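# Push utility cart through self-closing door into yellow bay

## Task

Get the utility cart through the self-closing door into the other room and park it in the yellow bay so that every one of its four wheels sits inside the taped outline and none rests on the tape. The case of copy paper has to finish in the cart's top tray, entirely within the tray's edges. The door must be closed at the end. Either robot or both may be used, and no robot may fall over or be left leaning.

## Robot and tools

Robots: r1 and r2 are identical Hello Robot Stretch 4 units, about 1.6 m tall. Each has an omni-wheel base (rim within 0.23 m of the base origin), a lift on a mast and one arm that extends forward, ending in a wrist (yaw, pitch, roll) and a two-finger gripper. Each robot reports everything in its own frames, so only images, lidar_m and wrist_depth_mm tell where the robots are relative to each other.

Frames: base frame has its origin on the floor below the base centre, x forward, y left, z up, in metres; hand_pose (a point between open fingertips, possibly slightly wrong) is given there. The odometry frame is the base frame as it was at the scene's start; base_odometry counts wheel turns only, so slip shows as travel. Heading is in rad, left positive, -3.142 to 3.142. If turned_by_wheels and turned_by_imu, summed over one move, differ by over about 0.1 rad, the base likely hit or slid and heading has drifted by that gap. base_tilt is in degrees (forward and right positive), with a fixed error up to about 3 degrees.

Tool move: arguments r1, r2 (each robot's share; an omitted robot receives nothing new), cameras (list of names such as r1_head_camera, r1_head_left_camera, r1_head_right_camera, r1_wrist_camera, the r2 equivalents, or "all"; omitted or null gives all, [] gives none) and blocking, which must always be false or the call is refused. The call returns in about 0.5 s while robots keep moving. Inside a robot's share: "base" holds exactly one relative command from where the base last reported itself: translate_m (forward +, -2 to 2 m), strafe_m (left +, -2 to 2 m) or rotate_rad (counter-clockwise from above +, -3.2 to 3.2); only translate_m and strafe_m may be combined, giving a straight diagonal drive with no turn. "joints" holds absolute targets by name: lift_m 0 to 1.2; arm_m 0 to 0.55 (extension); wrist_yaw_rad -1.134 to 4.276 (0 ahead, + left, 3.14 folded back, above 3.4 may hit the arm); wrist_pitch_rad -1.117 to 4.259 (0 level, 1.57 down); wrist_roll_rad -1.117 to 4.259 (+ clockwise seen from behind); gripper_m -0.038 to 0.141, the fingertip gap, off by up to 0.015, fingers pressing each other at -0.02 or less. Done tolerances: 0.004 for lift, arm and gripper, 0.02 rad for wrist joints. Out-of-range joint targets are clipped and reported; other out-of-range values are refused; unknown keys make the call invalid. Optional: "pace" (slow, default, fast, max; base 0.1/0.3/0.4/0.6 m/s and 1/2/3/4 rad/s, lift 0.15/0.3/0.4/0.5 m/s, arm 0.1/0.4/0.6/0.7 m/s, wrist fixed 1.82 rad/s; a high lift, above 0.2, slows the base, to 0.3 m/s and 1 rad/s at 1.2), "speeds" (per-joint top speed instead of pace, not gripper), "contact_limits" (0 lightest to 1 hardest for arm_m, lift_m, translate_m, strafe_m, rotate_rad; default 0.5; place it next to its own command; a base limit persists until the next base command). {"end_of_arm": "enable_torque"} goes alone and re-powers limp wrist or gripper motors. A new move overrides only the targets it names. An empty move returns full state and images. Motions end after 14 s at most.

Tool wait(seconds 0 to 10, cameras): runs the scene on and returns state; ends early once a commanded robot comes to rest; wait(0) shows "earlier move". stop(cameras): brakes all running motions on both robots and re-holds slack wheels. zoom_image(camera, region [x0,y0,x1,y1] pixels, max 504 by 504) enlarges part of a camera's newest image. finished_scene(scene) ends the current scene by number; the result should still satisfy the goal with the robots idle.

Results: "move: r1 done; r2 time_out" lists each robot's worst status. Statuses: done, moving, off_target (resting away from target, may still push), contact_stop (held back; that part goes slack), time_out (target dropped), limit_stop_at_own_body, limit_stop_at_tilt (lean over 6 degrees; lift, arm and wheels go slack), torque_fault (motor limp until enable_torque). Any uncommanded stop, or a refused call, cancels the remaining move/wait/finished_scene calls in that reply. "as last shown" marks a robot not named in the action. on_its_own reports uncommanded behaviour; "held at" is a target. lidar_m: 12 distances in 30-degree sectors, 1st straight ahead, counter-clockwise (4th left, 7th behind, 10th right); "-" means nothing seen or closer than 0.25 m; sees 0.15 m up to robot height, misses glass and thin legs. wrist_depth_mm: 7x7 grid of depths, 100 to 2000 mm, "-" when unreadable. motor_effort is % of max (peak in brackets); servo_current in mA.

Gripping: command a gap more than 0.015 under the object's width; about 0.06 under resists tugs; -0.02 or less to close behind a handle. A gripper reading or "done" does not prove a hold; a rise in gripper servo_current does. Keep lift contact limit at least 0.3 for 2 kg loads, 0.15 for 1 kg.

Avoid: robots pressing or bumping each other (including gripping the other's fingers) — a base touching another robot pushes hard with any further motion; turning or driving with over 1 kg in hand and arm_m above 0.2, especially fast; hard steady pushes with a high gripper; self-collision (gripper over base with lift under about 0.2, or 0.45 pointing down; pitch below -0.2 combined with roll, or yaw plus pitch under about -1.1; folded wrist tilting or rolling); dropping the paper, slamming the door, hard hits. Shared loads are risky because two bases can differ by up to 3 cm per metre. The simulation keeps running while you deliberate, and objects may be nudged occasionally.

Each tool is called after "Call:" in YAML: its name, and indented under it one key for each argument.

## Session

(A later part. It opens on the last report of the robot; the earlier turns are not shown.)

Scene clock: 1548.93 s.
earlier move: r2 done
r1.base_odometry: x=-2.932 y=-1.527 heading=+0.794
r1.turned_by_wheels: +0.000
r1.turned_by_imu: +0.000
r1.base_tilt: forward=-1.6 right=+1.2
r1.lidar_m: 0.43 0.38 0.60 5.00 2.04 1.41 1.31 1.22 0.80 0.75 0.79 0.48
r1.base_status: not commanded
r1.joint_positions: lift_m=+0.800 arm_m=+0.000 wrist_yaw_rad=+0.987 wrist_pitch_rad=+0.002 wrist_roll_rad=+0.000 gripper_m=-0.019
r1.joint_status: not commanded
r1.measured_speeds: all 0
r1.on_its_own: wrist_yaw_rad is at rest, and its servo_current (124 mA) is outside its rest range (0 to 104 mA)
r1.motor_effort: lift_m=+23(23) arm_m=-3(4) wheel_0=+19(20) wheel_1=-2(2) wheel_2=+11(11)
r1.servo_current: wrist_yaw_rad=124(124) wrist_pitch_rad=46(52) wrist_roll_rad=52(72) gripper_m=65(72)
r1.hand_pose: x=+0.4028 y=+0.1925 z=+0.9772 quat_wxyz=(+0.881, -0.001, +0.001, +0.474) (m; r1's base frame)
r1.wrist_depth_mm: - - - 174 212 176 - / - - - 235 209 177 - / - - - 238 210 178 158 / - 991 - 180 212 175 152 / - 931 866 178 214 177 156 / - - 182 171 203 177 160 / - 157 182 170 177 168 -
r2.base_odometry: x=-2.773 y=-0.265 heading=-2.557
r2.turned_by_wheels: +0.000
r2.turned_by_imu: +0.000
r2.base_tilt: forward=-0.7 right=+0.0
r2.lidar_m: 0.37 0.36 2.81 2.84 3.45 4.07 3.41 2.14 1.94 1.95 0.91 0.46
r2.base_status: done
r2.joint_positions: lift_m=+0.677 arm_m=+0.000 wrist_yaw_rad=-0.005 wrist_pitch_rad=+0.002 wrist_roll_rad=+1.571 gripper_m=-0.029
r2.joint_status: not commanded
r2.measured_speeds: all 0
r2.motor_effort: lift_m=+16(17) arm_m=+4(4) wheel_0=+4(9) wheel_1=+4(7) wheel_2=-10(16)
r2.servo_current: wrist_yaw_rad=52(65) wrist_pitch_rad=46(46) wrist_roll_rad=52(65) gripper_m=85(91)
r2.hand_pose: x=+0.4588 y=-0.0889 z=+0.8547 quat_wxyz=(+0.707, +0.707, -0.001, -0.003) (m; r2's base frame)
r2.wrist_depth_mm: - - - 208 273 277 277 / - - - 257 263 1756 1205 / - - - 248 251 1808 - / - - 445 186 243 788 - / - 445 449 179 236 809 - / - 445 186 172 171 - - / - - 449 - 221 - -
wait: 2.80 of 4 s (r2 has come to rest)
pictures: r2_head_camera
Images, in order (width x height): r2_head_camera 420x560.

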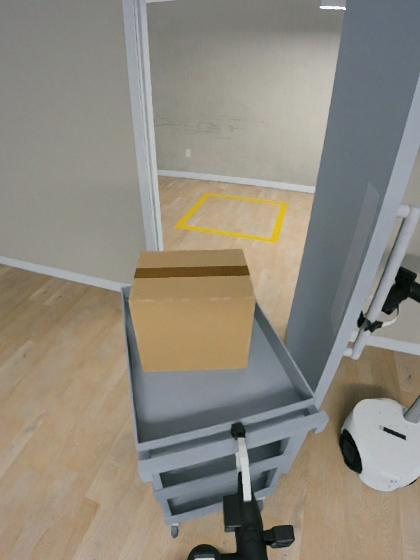

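Call:
move:
  blocking: false
  r2: {"base":{"translate_m":0.04,"strafe_m":0.16},"pace":"slow"}
  cameras: []

Call:
wait:
  seconds: 4
  cameras: ["r2_head_camera"]

Call:
move:
  blocking: false
  r2: {"joints":{"gripper_m":0.1}}
  cameras: []

Call:
wait:
  seconds: 2
  cameras: []

Call:
move:
  blocking: false
  r2: {"base":{"translate_m":-0.12},"pace":"slow"}
  cameras: []

Call:
wait:
  seconds: 4
  cameras: []

Call:
move:
  blocking: false
  r2: {"base":{"strafe_m":-0.09},"joints":{"wrist_yaw_rad":0.4},"pace":"slow"}
  cameras: []

Call:
wait:
  seconds: 4
  cameras: ["r2_head_camera","r2_wrist_camera"]

Scene clock: 1565.73 s.
move: r2 moving
r1.base_odometry: x=-2.932 y=-1.527 heading=+0.794
r1.turned_by_wheels: +0.000
r1.turned_by_imu: +0.000
r1.base_tilt: forward=-1.6 right=+1.2
r1.lidar_m: 0.42 0.35 0.63 5.00 2.06 1.43 1.30 1.21 0.82 0.74 0.77 0.50
r1.base_status: not commanded
r1.joint_positions: lift_m=+0.800 arm_m=+0.000 wrist_yaw_rad=+0.987 wrist_pitch_rad=+0.002 wrist_roll_rad=+0.000 gripper_m=-0.019
r1.joint_status: not commanded
r1.measured_speeds: all 0
r1.motor_effort: lift_m=+23(23) arm_m=-4(4) wheel_0=+19(19) wheel_1=-2(2) wheel_2=+11(11)
r1.servo_current: wrist_yaw_rad=111(124) wrist_pitch_rad=46(52) wrist_roll_rad=59(65) gripper_m=65(72)
r1.hand_pose: x=+0.4028 y=+0.1925 z=+0.9772 quat_wxyz=(+0.881, -0.001, +0.001, +0.474) (m; r1's base frame)
r1.wrist_depth_mm: - - - 175 213 175 - / - - - 236 210 177 - / - - - 237 211 178 158 / - 1008 - 180 213 175 153 / - 946 878 178 213 177 156 / - - 181 172 202 178 160 / - 151 182 170 177 169 -
r2.base_odometry: x=-2.769 y=-0.277 heading=-2.558
r2.turned_by_wheels: -0.001
r2.turned_by_imu: -0.001
r2.base_tilt: forward=-0.7 right=+0.1
r2.lidar_m: 0.36 0.36 2.78 2.81 3.41 4.07 3.49 2.16 1.94 1.94 0.91 0.43
r2.base_status: translate_m moving; strafe_m moving
r2.joint_positions: lift_m=+0.677 arm_m=+0.000 wrist_yaw_rad=-0.007 wrist_pitch_rad=+0.002 wrist_roll_rad=+1.571 gripper_m=-0.029
r2.joint_status: not commanded
r2.measured_speeds: translate_m=+0.012 strafe_m=+0.050 rotate_rad=+0.000 lift_m=+0.000 arm_m=+0.000 wrist_yaw_rad=-0.015 wrist_pitch_rad=+0.000 wrist_roll_rad=+0.000
r2.motor_effort: lift_m=+16(16) arm_m=+4(4) wheel_0=-10(11) wheel_1=+7(10) wheel_2=-13(13)
r2.servo_current: wrist_yaw_rad=46(59) wrist_pitch_rad=33(46) wrist_roll_rad=46(59) gripper_m=85(85)
r2.hand_pose: x=+0.4586 y=-0.0896 z=+0.8547 quat_wxyz=(+0.707, +0.707, -0.002, -0.003) (m; r2's base frame)
r2.wrist_depth_mm: - - 517 209 274 282 281 / - - - 258 264 1756 1205 / - - - 192 252 1756 - / 1661 - 449 185 243 788 - / 1708 445 445 179 236 809 - / - 449 187 172 179 798 - / - - 442 - 222 - -
pictures: none
No camera images: "cameras" was empty.

Scene clock: 1568.13 s.
earlier move: r2 done
r1.base_odometry: x=-2.932 y=-1.527 heading=+0.794
r1.turned_by_wheels: +0.000
r1.turned_by_imu: +0.000
r1.base_tilt: forward=-1.6 right=+1.2
r1.lidar_m: 0.42 0.37 0.97 5.01 2.04 1.41 1.31 1.22 0.81 0.74 0.78 0.48
r1.base_status: not commanded
r1.joint_positions: lift_m=+0.800 arm_m=+0.000 wrist_yaw_rad=+0.987 wrist_pitch_rad=+0.002 wrist_roll_rad=+0.000 gripper_m=-0.019
r1.joint_status: not commanded
r1.measured_speeds: all 0
r1.motor_effort: lift_m=+23(23) arm_m=-3(4) wheel_0=+19(20) wheel_1=-2(2) wheel_2=+11(11)
r1.servo_current: wrist_yaw_rad=104(124) wrist_pitch_rad=46(52) wrist_roll_rad=39(65) gripper_m=65(72)
r1.hand_pose: x=+0.4028 y=+0.1925 z=+0.9772 quat_wxyz=(+0.881, -0.001, +0.001, +0.474) (m; r1's base frame)
r1.wrist_depth_mm: - - 1008 175 213 176 - / - - 1008 236 209 177 - / - - 1042 237 211 178 158 / - - 1042 180 213 175 152 / - - 1008 178 213 177 156 / - - 181 171 202 176 160 / - 157 1025 170 177 169 -
r2.base_odometry: x=-2.718 y=-0.420 heading=-2.558
r2.turned_by_wheels: +0.001
r2.turned_by_imu: +0.000
r2.base_tilt: forward=-0.7 right=+0.0
r2.lidar_m: 0.39 0.39 2.66 2.69 3.26 4.05 3.70 2.33 2.09 2.11 0.88 0.43
r2.base_status: done
r2.joint_positions: lift_m=+0.677 arm_m=+0.000 wrist_yaw_rad=-0.009 wrist_pitch_rad=+0.002 wrist_roll_rad=+1.571 gripper_m=-0.029
r2.joint_status: not commanded
r2.measured_speeds: all 0
r2.motor_effort: lift_m=+16(17) arm_m=+4(4) wheel_0=-7(14) wheel_1=+3(10) wheel_2=-7(14)
r2.servo_current: wrist_yaw_rad=59(72) wrist_pitch_rad=39(46) wrist_roll_rad=39(65) gripper_m=78(98)
r2.hand_pose: x=+0.4585 y=-0.0899 z=+0.8547 quat_wxyz=(+0.707, +0.707, -0.002, -0.004) (m; r2's base frame)
r2.wrist_depth_mm: - - - 178 239 1756 1182 / - - - 178 238 1756 530 / - - - 176 236 778 - / 1618 449 442 175 234 831 - / 1661 459 449 174 232 831 - / - 466 185 172 171 - - / - - 480 - 229 - -
wait: 2.40 of 4 s (r2 has come to rest)
pictures: r2_head_camera
Images, in order (width x height): r2_head_camera 420x560.

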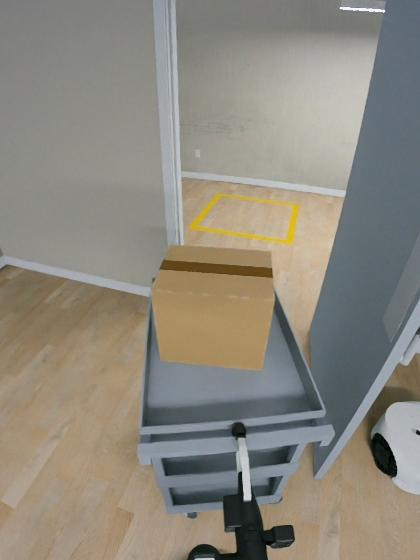

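Scene clock: 1568.63 s.
move: r2 moving
r1: as last shown
r1.lidar_m: 0.44 0.38 0.96 5.00 2.06 1.42 1.33 1.20 0.82 0.74 0.78 0.48
r1.servo_current: wrist_yaw_rad=98(111) wrist_pitch_rad=46(52) wrist_roll_rad=52(59) gripper_m=65(72)
r1.wrist_depth_mm: - - 1008 174 213 176 - / - - 1025 236 210 177 - / - - 1025 238 210 179 158 / - - 1025 181 212 175 152 / - - 1008 179 213 176 156 / - - 181 172 202 177 160 / - 157 1025 170 177 168 -
r2.base_odometry: x=-2.718 y=-0.420 heading=-2.557
r2.turned_by_wheels: +0.000
r2.turned_by_imu: +0.000
r2.base_tilt: forward=-0.7 right=+0.1
r2.lidar_m: 0.40 0.40 2.65 2.69 3.27 4.06 3.65 2.34 2.09 2.13 0.88 0.44
r2.base_status: not commanded
r2.joint_positions: lift_m=+0.677 arm_m=+0.000 wrist_yaw_rad=-0.009 wrist_pitch_rad=+0.002 wrist_roll_rad=+1.571 gripper_m=-0.003
r2.joint_status: gripper_m moving
r2.measured_speeds: translate_m=+0.000 strafe_m=+0.000 rotate_rad=+0.001 lift_m=+0.000 arm_m=+0.000 wrist_yaw_rad=+0.000 wrist_pitch_rad=+0.000 wrist_roll_rad=+0.000
r2.motor_effort: lift_m=+16(16) arm_m=+4(4) wheel_0=-5(7) wheel_1=+3(3) wheel_2=-6(6)
r2.servo_current: wrist_yaw_rad=59(72) wrist_pitch_rad=46(46) wrist_roll_rad=46(59) gripper_m=72(98)
r2.hand_pose: x=+0.4585 y=-0.0899 z=+0.8547 quat_wxyz=(+0.707, +0.707, -0.002, -0.004) (m; r2's base frame)
r2.wrist_depth_mm: - - - 183 244 1708 1182 / - - - 182 242 1756 544 / - - - 180 239 788 - / 1708 452 442 179 237 820 - / 1661 455 455 178 236 820 - / - 469 190 176 182 - - / - 124 480 - 233 - -
pictures: none
No camera images: "cameras" was empty.

Scene clock: 1570.13 s.
earlier move: r2 done
r1.base_odometry: x=-2.932 y=-1.527 heading=+0.794
r1.turned_by_wheels: +0.000
r1.turned_by_imu: +0.000
r1.base_tilt: forward=-1.6 right=+1.2
r1.lidar_m: 0.43 0.36 0.96 5.00 2.07 1.41 1.30 1.20 0.81 0.76 0.79 0.48
r1.base_status: not commanded
r1.joint_positions: lift_m=+0.800 arm_m=+0.000 wrist_yaw_rad=+0.987 wrist_pitch_rad=+0.002 wrist_roll_rad=+0.000 gripper_m=-0.019
r1.joint_status: not commanded
r1.measured_speeds: all 0
r1.motor_effort: lift_m=+23(23) arm_m=-3(4) wheel_0=+19(20) wheel_1=-2(2) wheel_2=+11(11)
r1.servo_current: wrist_yaw_rad=104(124) wrist_pitch_rad=46(52) wrist_roll_rad=52(72) gripper_m=65(72)
r1.hand_pose: x=+0.4028 y=+0.1925 z=+0.9772 quat_wxyz=(+0.881, -0.001, +0.001, +0.474) (m; r1's base frame)
r1.wrist_depth_mm: - - 1008 174 213 176 - / - - 1025 236 210 177 - / - - 1042 237 211 179 158 / - - 1025 180 213 175 152 / - - 1008 178 213 176 156 / - - 181 171 202 177 160 / - 157 1025 169 176 169 -
r2.base_odometry: x=-2.718 y=-0.420 heading=-2.557
r2.turned_by_wheels: +0.000
r2.turned_by_imu: +0.000
r2.base_tilt: forward=-0.7 right=+0.1
r2.lidar_m: 0.40 0.42 2.64 2.66 3.28 4.07 3.69 2.33 2.09 2.12 0.85 0.41
r2.base_status: not commanded
r2.joint_positions: lift_m=+0.677 arm_m=+0.000 wrist_yaw_rad=-0.007 wrist_pitch_rad=+0.002 wrist_roll_rad=+1.571 gripper_m=+0.100
r2.joint_status: all done
r2.measured_speeds: all 0
r2.motor_effort: lift_m=+16(17) arm_m=+4(4) wheel_0=-3(7) wheel_1=+3(3) wheel_2=-6(6)
r2.servo_current: wrist_yaw_rad=65(72) wrist_pitch_rad=39(46) wrist_roll_rad=52(59) gripper_m=52(130)
r2.hand_pose: x=+0.4587 y=-0.0893 z=+0.8547 quat_wxyz=(+0.707, +0.707, -0.002, -0.003) (m; r2's base frame)
r2.wrist_depth_mm: - - - 185 244 1756 1160 / - - - 183 244 1756 535 / - - - 182 242 788 - / 1661 455 445 181 240 842 - / - 462 466 180 238 831 - / - 477 190 180 183 - - / - 124 480 - 131 - -
wait: 1.50 of 2 s (r2 has come to rest)
pictures: none
No camera images: "cameras" was empty.

Scene clock: 1570.63 s.
move: r2 moving
r1: as last shown
r1.lidar_m: 0.43 0.36 0.99 4.98 2.06 1.39 1.31 1.21 0.81 0.76 0.77 0.50
r1.motor_effort: lift_m=+23(23) arm_m=-4(4) wheel_0=+19(19) wheel_1=-2(2) wheel_2=+11(11)
r1.servo_current: wrist_yaw_rad=98(111) wrist_pitch_rad=39(46) wrist_roll_rad=52(65) gripper_m=72(72)
r1.wrist_depth_mm: - - 170 175 213 176 - / - - 1042 236 211 177 - / - - 1042 237 210 179 158 / - - 1025 180 212 175 152 / - - 1042 178 214 177 156 / - - 181 172 203 178 160 / - 157 1042 170 177 168 -
r2.base_odometry: x=-2.708 y=-0.414 heading=-2.557
r2.turned_by_wheels: +0.000
r2.turned_by_imu: +0.000
r2.base_tilt: forward=-0.6 right=+0.0
r2.lidar_m: 0.40 0.42 2.64 2.67 3.26 4.04 3.68 2.33 2.08 2.11 0.88 0.44
r2.base_status: translate_m moving
r2.joint_positions: lift_m=+0.677 arm_m=+0.000 wrist_yaw_rad=-0.003 wrist_pitch_rad=+0.002 wrist_roll_rad=+1.571 gripper_m=+0.100
r2.joint_status: not commanded
r2.measured_speeds: translate_m=-0.048 strafe_m=+0.000 rotate_rad=+0.000 lift_m=+0.000 arm_m=+0.000 wrist_yaw_rad=+0.011 wrist_pitch_rad=+0.000 wrist_roll_rad=+0.000
r2.motor_effort: lift_m=+17(17) arm_m=+4(4) wheel_0=-6(7) wheel_1=-6(7) wheel_2=+7(9)
r2.servo_current: wrist_yaw_rad=46(65) wrist_pitch_rad=39(46) wrist_roll_rad=46(52) gripper_m=52(59)
r2.hand_pose: x=+0.4590 y=-0.0883 z=+0.8546 quat_wxyz=(+0.707, +0.707, +0.000, -0.002) (m; r2's base frame)
r2.wrist_depth_mm: - - - 192 253 1537 1138 / - - - 191 252 1618 - / - - - 190 251 798 - / 1756 455 459 190 251 854 - / - 469 469 189 250 842 - / - 480 196 189 193 - - / - 500 496 - - - -
pictures: none
No camera images: "cameras" was empty.

Scene clock: 1572.63 s.
earlier move: r2 done
r1.base_odometry: x=-2.932 y=-1.527 heading=+0.794
r1.turned_by_wheels: +0.000
r1.turned_by_imu: +0.000
r1.base_tilt: forward=-1.6 right=+1.2
r1.lidar_m: 0.42 0.37 1.01 5.00 2.03 1.42 1.31 1.21 0.82 0.75 0.78 0.49
r1.base_status: not commanded
r1.joint_positions: lift_m=+0.800 arm_m=+0.000 wrist_yaw_rad=+0.987 wrist_pitch_rad=+0.002 wrist_roll_rad=+0.000 gripper_m=-0.019
r1.joint_status: not commanded
r1.measured_speeds: all 0
r1.motor_effort: lift_m=+23(23) arm_m=-3(4) wheel_0=+19(20) wheel_1=-2(2) wheel_2=+11(11)
r1.servo_current: wrist_yaw_rad=91(124) wrist_pitch_rad=46(52) wrist_roll_rad=39(65) gripper_m=65(72)
r1.hand_pose: x=+0.4028 y=+0.1925 z=+0.9772 quat_wxyz=(+0.881, -0.001, +0.001, +0.474) (m; r1's base frame)
r1.wrist_depth_mm: - - 170 175 213 175 - / - - - 235 210 177 - / - - - 237 211 178 158 / - - 1182 180 213 175 153 / - - 1098 178 213 177 156 / - - 180 171 202 178 160 / - 157 - 170 177 168 -
r2.base_odometry: x=-2.618 y=-0.354 heading=-2.557
r2.turned_by_wheels: +0.000
r2.turned_by_imu: +0.000
r2.base_tilt: forward=-0.7 right=+0.1
r2.lidar_m: 0.49 0.54 2.70 2.71 3.30 3.96 3.72 2.29 2.03 2.08 1.08 0.54
r2.base_status: done
r2.joint_positions: lift_m=+0.677 arm_m=+0.000 wrist_yaw_rad=-0.003 wrist_pitch_rad=+0.002 wrist_roll_rad=+1.571 gripper_m=+0.100
r2.joint_status: not commanded
r2.measured_speeds: all 0
r2.motor_effort: lift_m=+17(17) arm_m=+4(4) wheel_0=-4(9) wheel_1=-4(8) wheel_2=+5(10)
r2.servo_current: wrist_yaw_rad=46(65) wrist_pitch_rad=33(46) wrist_roll_rad=46(65) gripper_m=46(59)
r2.hand_pose: x=+0.4590 y=-0.0882 z=+0.8546 quat_wxyz=(+0.707, +0.707, +0.000, -0.002) (m; r2's base frame)
r2.wrist_depth_mm: - - - 303 368 366 1042 / - - - 359 - 1618 - / 1708 - - 355 - - - / 1756 - 564 357 931 - - / - - 580 353 355 - - / - 591 195 294 192 - - / - - - - - 1863 -
wait: 2.00 of 4 s (r2 has come to rest)
pictures: none
No camera images: "cameras" was empty.

Scene clock: 1573.13 s.
move: r2 moving
r1: as last shown
r1.lidar_m: 0.41 0.36 1.02 5.00 2.06 1.39 1.32 1.22 0.83 0.76 0.77 0.48
r1.motor_effort: lift_m=+23(23) arm_m=-3(4) wheel_0=+18(19) wheel_1=-2(2) wheel_2=+11(11)
r1.servo_current: wrist_yaw_rad=111(130) wrist_pitch_rad=39(46) wrist_roll_rad=46(65) gripper_m=65(65)
r1.wrist_depth_mm: - - 171 175 213 175 - / - - - 236 210 177 - / - - - 238 211 178 158 / - - 1182 180 212 175 152 / - - 1118 178 213 176 156 / - - 182 172 202 177 160 / - 157 - 170 177 169 -
r2.base_odometry: x=-2.626 y=-0.342 heading=-2.558
r2.turned_by_wheels: +0.000
r2.turned_by_imu: +0.000
r2.base_tilt: forward=-0.7 right=+0.0
r2.lidar_m: 0.49 0.52 2.69 2.72 3.28 3.93 3.65 2.29 2.03 2.04 1.06 0.53
r2.base_status: strafe_m moving
r2.joint_positions: lift_m=+0.677 arm_m=+0.000 wrist_yaw_rad=+0.327 wrist_pitch_rad=+0.002 wrist_roll_rad=+1.571 gripper_m=+0.100
r2.joint_status: wrist_yaw_rad moving
r2.measured_speeds: translate_m=+0.000 strafe_m=-0.057 rotate_rad=+0.000 lift_m=+0.000 arm_m=+0.000 wrist_yaw_rad=+0.811 wrist_pitch_rad=+0.000 wrist_roll_rad=+0.000
r2.motor_effort: lift_m=+17(17) arm_m=+4(4) wheel_0=+8(8) wheel_1=-10(10) wheel_2=+0(4)
r2.servo_current: wrist_yaw_rad=59(111) wrist_pitch_rad=39(46) wrist_roll_rad=52(52) gripper_m=52(59)
r2.hand_pose: x=+0.4721 y=+0.0098 z=+0.8546 quat_wxyz=(+0.698, +0.698, +0.116, +0.114) (m; r2's base frame)
r2.wrist_depth_mm: - - 609 287 294 - - / 1756 - 504 298 306 - - / - 549 539 310 319 917 - / - - 580 325 330 - - / - - - 340 345 - - / - - 193 293 193 1430 452 / - - - - - 1756 1138
pictures: none
No camera images: "cameras" was empty.

Scene clock: 1574.67 s.
earlier move: r2 done
r1.base_odometry: x=-2.932 y=-1.527 heading=+0.794
r1.turned_by_wheels: +0.000
r1.turned_by_imu: +0.000
r1.base_tilt: forward=-1.6 right=+1.2
r1.lidar_m: 0.43 0.38 0.94 5.00 2.05 1.41 1.32 1.22 0.80 0.75 0.78 0.48
r1.base_status: not commanded
r1.joint_positions: lift_m=+0.800 arm_m=+0.000 wrist_yaw_rad=+0.987 wrist_pitch_rad=+0.002 wrist_roll_rad=+0.000 gripper_m=-0.019
r1.joint_status: not commanded
r1.measured_speeds: all 0
r1.motor_effort: lift_m=+23(23) arm_m=-3(4) wheel_0=+19(20) wheel_1=-2(2) wheel_2=+11(11)
r1.servo_current: wrist_yaw_rad=104(130) wrist_pitch_rad=46(52) wrist_roll_rad=52(72) gripper_m=72(72)
r1.hand_pose: x=+0.4028 y=+0.1925 z=+0.9772 quat_wxyz=(+0.881, -0.001, +0.001, +0.474) (m; r1's base frame)
r1.wrist_depth_mm: - 1008 171 175 213 176 - / - - - 235 210 177 - / - - - 238 211 178 158 / - - - 180 213 176 151 / - - 960 178 214 177 156 / - - 182 172 202 178 160 / - 157 - 170 177 169 -
r2.base_odometry: x=-2.667 y=-0.279 heading=-2.558
r2.turned_by_wheels: +0.000
r2.turned_by_imu: +0.000
r2.base_tilt: forward=-0.7 right=+0.0
r2.lidar_m: 0.52 0.54 2.76 2.78 3.39 3.97 3.52 2.15 1.99 1.98 1.01 0.54
r2.base_status: done
r2.joint_positions: lift_m=+0.677 arm_m=+0.000 wrist_yaw_rad=+0.397 wrist_pitch_rad=+0.002 wrist_roll_rad=+1.571 gripper_m=+0.100
r2.joint_status: all done
r2.measured_speeds: all 0
r2.motor_effort: lift_m=+17(17) arm_m=+4(4) wheel_0=+4(10) wheel_1=-4(10) wheel_2=+0(4)
r2.servo_current: wrist_yaw_rad=46(111) wrist_pitch_rad=39(52) wrist_roll_rad=65(65) gripper_m=46(59)
r2.hand_pose: x=+0.4706 y=+0.0309 z=+0.8546 quat_wxyz=(+0.693, +0.693, +0.140, +0.139) (m; r2's base frame)
r2.wrist_depth_mm: - - 574 231 285 - - / 1756 - 492 291 296 - - / - 539 535 307 312 878 - / - - 597 329 340 - - / - - - 343 357 - - / - - 192 307 193 1464 484 / - - - - 407 1618 1078
wait: 1.53 of 4 s (r2 has come to rest)
pictures: r2_head_camera, r2_wrist_camera
Images, in order (width x height): r2_head_camera 420x560, r2_wrist_camera 616x392.

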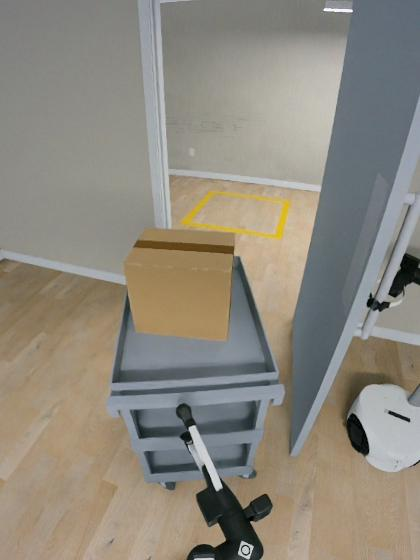

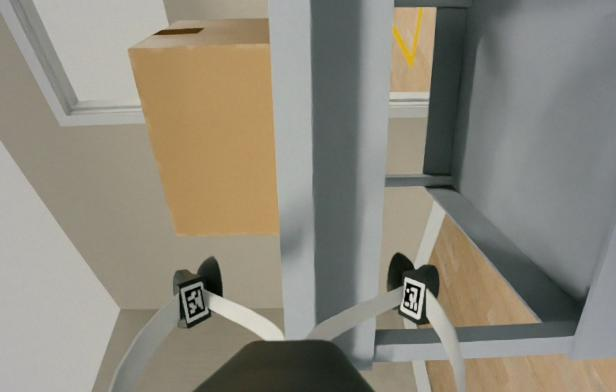

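Call:
move:
  r2: {"base":{"translate_m":0.12,"strafe_m":-0.015},"pace":"slow"}
  blocking: false
  cameras: []

Call:
wait:
  seconds: 4
  cameras: ["r2_head_camera","r2_wrist_camera"]

Scene clock: 1593.20 s.
move: r2 moving
r1: as last shown
r1.lidar_m: 0.42 0.37 0.93 5.00 2.04 1.41 1.31 1.21 0.82 0.75 0.79 0.49
r1.motor_effort: lift_m=+23(23) arm_m=-4(4) wheel_0=+19(19) wheel_1=-2(2) wheel_2=+11(11)
r1.servo_current: wrist_yaw_rad=78(117) wrist_pitch_rad=39(52) wrist_roll_rad=46(52) gripper_m=65(72)
r1.wrist_depth_mm: - - 170 175 213 175 - / - - - 236 209 177 - / - - - 237 211 178 158 / - 1138 - 180 212 175 152 / - - 946 177 214 177 156 / - - 182 172 202 177 160 / - 157 - 170 177 169 -
r2.base_odometry: x=-2.679 y=-0.285 heading=-2.557
r2.turned_by_wheels: +0.000
r2.turned_by_imu: +0.001
r2.base_tilt: forward=-0.7 right=+0.1
r2.lidar_m: 0.51 0.50 2.78 2.76 3.41 3.99 3.54 2.21 1.98 1.99 1.01 0.53
r2.base_status: translate_m moving; strafe_m moving
r2.joint_positions: lift_m=+0.677 arm_m=+0.000 wrist_yaw_rad=+0.397 wrist_pitch_rad=+0.002 wrist_roll_rad=+1.571 gripper_m=+0.100
r2.joint_status: not commanded
r2.measured_speeds: translate_m=+0.047 strafe_m=-0.006 rotate_rad=+0.000 lift_m=+0.000 arm_m=+0.000 wrist_yaw_rad=+0.000 wrist_pitch_rad=+0.000 wrist_roll_rad=+0.000
r2.motor_effort: lift_m=+17(17) arm_m=+4(4) wheel_0=+6(9) wheel_1=+4(5) wheel_2=-8(10)
r2.servo_current: wrist_yaw_rad=52(59) wrist_pitch_rad=39(46) wrist_roll_rad=59(65) gripper_m=52(59)
r2.hand_pose: x=+0.4706 y=+0.0309 z=+0.8546 quat_wxyz=(+0.693, +0.693, +0.140, +0.139) (m; r2's base frame)
r2.wrist_depth_mm: - - 580 266 278 831 - / 1618 496 480 279 289 - - / - 525 525 298 301 904 - / - - 574 314 327 - - / - - - 334 343 - - / - - 193 294 193 1499 488 / - - - - 399 399 404
pictures: none
No camera images: "cameras" was empty.

Scene clock: 1595.20 s.
earlier move: r2 done
r1.base_odometry: x=-2.932 y=-1.527 heading=+0.794
r1.turned_by_wheels: +0.000
r1.turned_by_imu: +0.000
r1.base_tilt: forward=-1.6 right=+1.2
r1.lidar_m: 0.42 0.36 0.87 5.01 2.05 1.42 1.31 1.22 0.82 0.74 0.77 0.48
r1.base_status: not commanded
r1.joint_positions: lift_m=+0.800 arm_m=+0.000 wrist_yaw_rad=+0.987 wrist_pitch_rad=+0.002 wrist_roll_rad=+0.000 gripper_m=-0.019
r1.joint_status: not commanded
r1.measured_speeds: all 0
r1.motor_effort: lift_m=+23(23) arm_m=-3(4) wheel_0=+19(20) wheel_1=-2(2) wheel_2=+11(11)
r1.servo_current: wrist_yaw_rad=104(124) wrist_pitch_rad=39(52) wrist_roll_rad=39(65) gripper_m=72(78)
r1.hand_pose: x=+0.4028 y=+0.1925 z=+0.9772 quat_wxyz=(+0.881, -0.001, +0.001, +0.474) (m; r1's base frame)
r1.wrist_depth_mm: - - - 175 211 176 - / - - - 236 209 177 - / - - - 238 211 178 158 / - - - 180 212 175 152 / - - 976 178 213 177 156 / - - 182 172 202 177 160 / - 157 - 170 177 169 -
r2.base_odometry: x=-2.776 y=-0.333 heading=-2.557
r2.turned_by_wheels: +0.000
r2.turned_by_imu: +0.000
r2.base_tilt: forward=-0.7 right=+0.1
r2.lidar_m: 0.43 0.44 2.73 2.77 3.33 4.09 3.60 2.24 2.00 2.02 0.91 0.44
r2.base_status: done
r2.joint_positions: lift_m=+0.677 arm_m=+0.000 wrist_yaw_rad=+0.401 wrist_pitch_rad=+0.002 wrist_roll_rad=+1.571 gripper_m=+0.100
r2.joint_status: not commanded
r2.measured_speeds: all 0
r2.motor_effort: lift_m=+17(17) arm_m=+4(4) wheel_0=+4(12) wheel_1=+4(7) wheel_2=-7(13)
r2.servo_current: wrist_yaw_rad=46(65) wrist_pitch_rad=39(46) wrist_roll_rad=59(65) gripper_m=59(59)
r2.hand_pose: x=+0.4705 y=+0.0322 z=+0.8546 quat_wxyz=(+0.693, +0.693, +0.142, +0.140) (m; r2's base frame)
r2.wrist_depth_mm: - - - 138 190 - - / - 399 399 146 201 750 - / - 421 427 153 212 831 - / - 480 469 163 225 - - / - - 517 173 237 - - / - - 193 183 194 1537 512 / - - - - - 1863 473
wait: 2.00 of 4 s (r2 has come to rest)
pictures: r2_head_camera, r2_wrist_camera
Images, in order (width x height): r2_head_camera 420x560, r2_wrist_camera 616x392.

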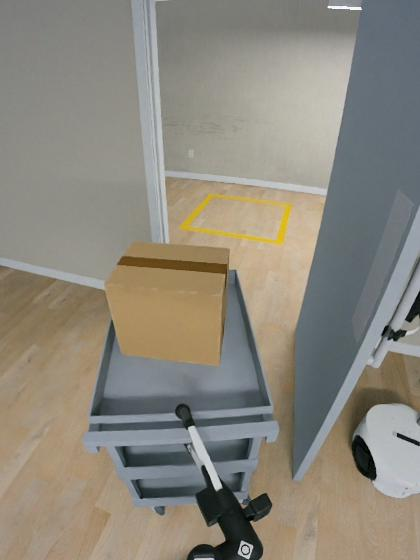

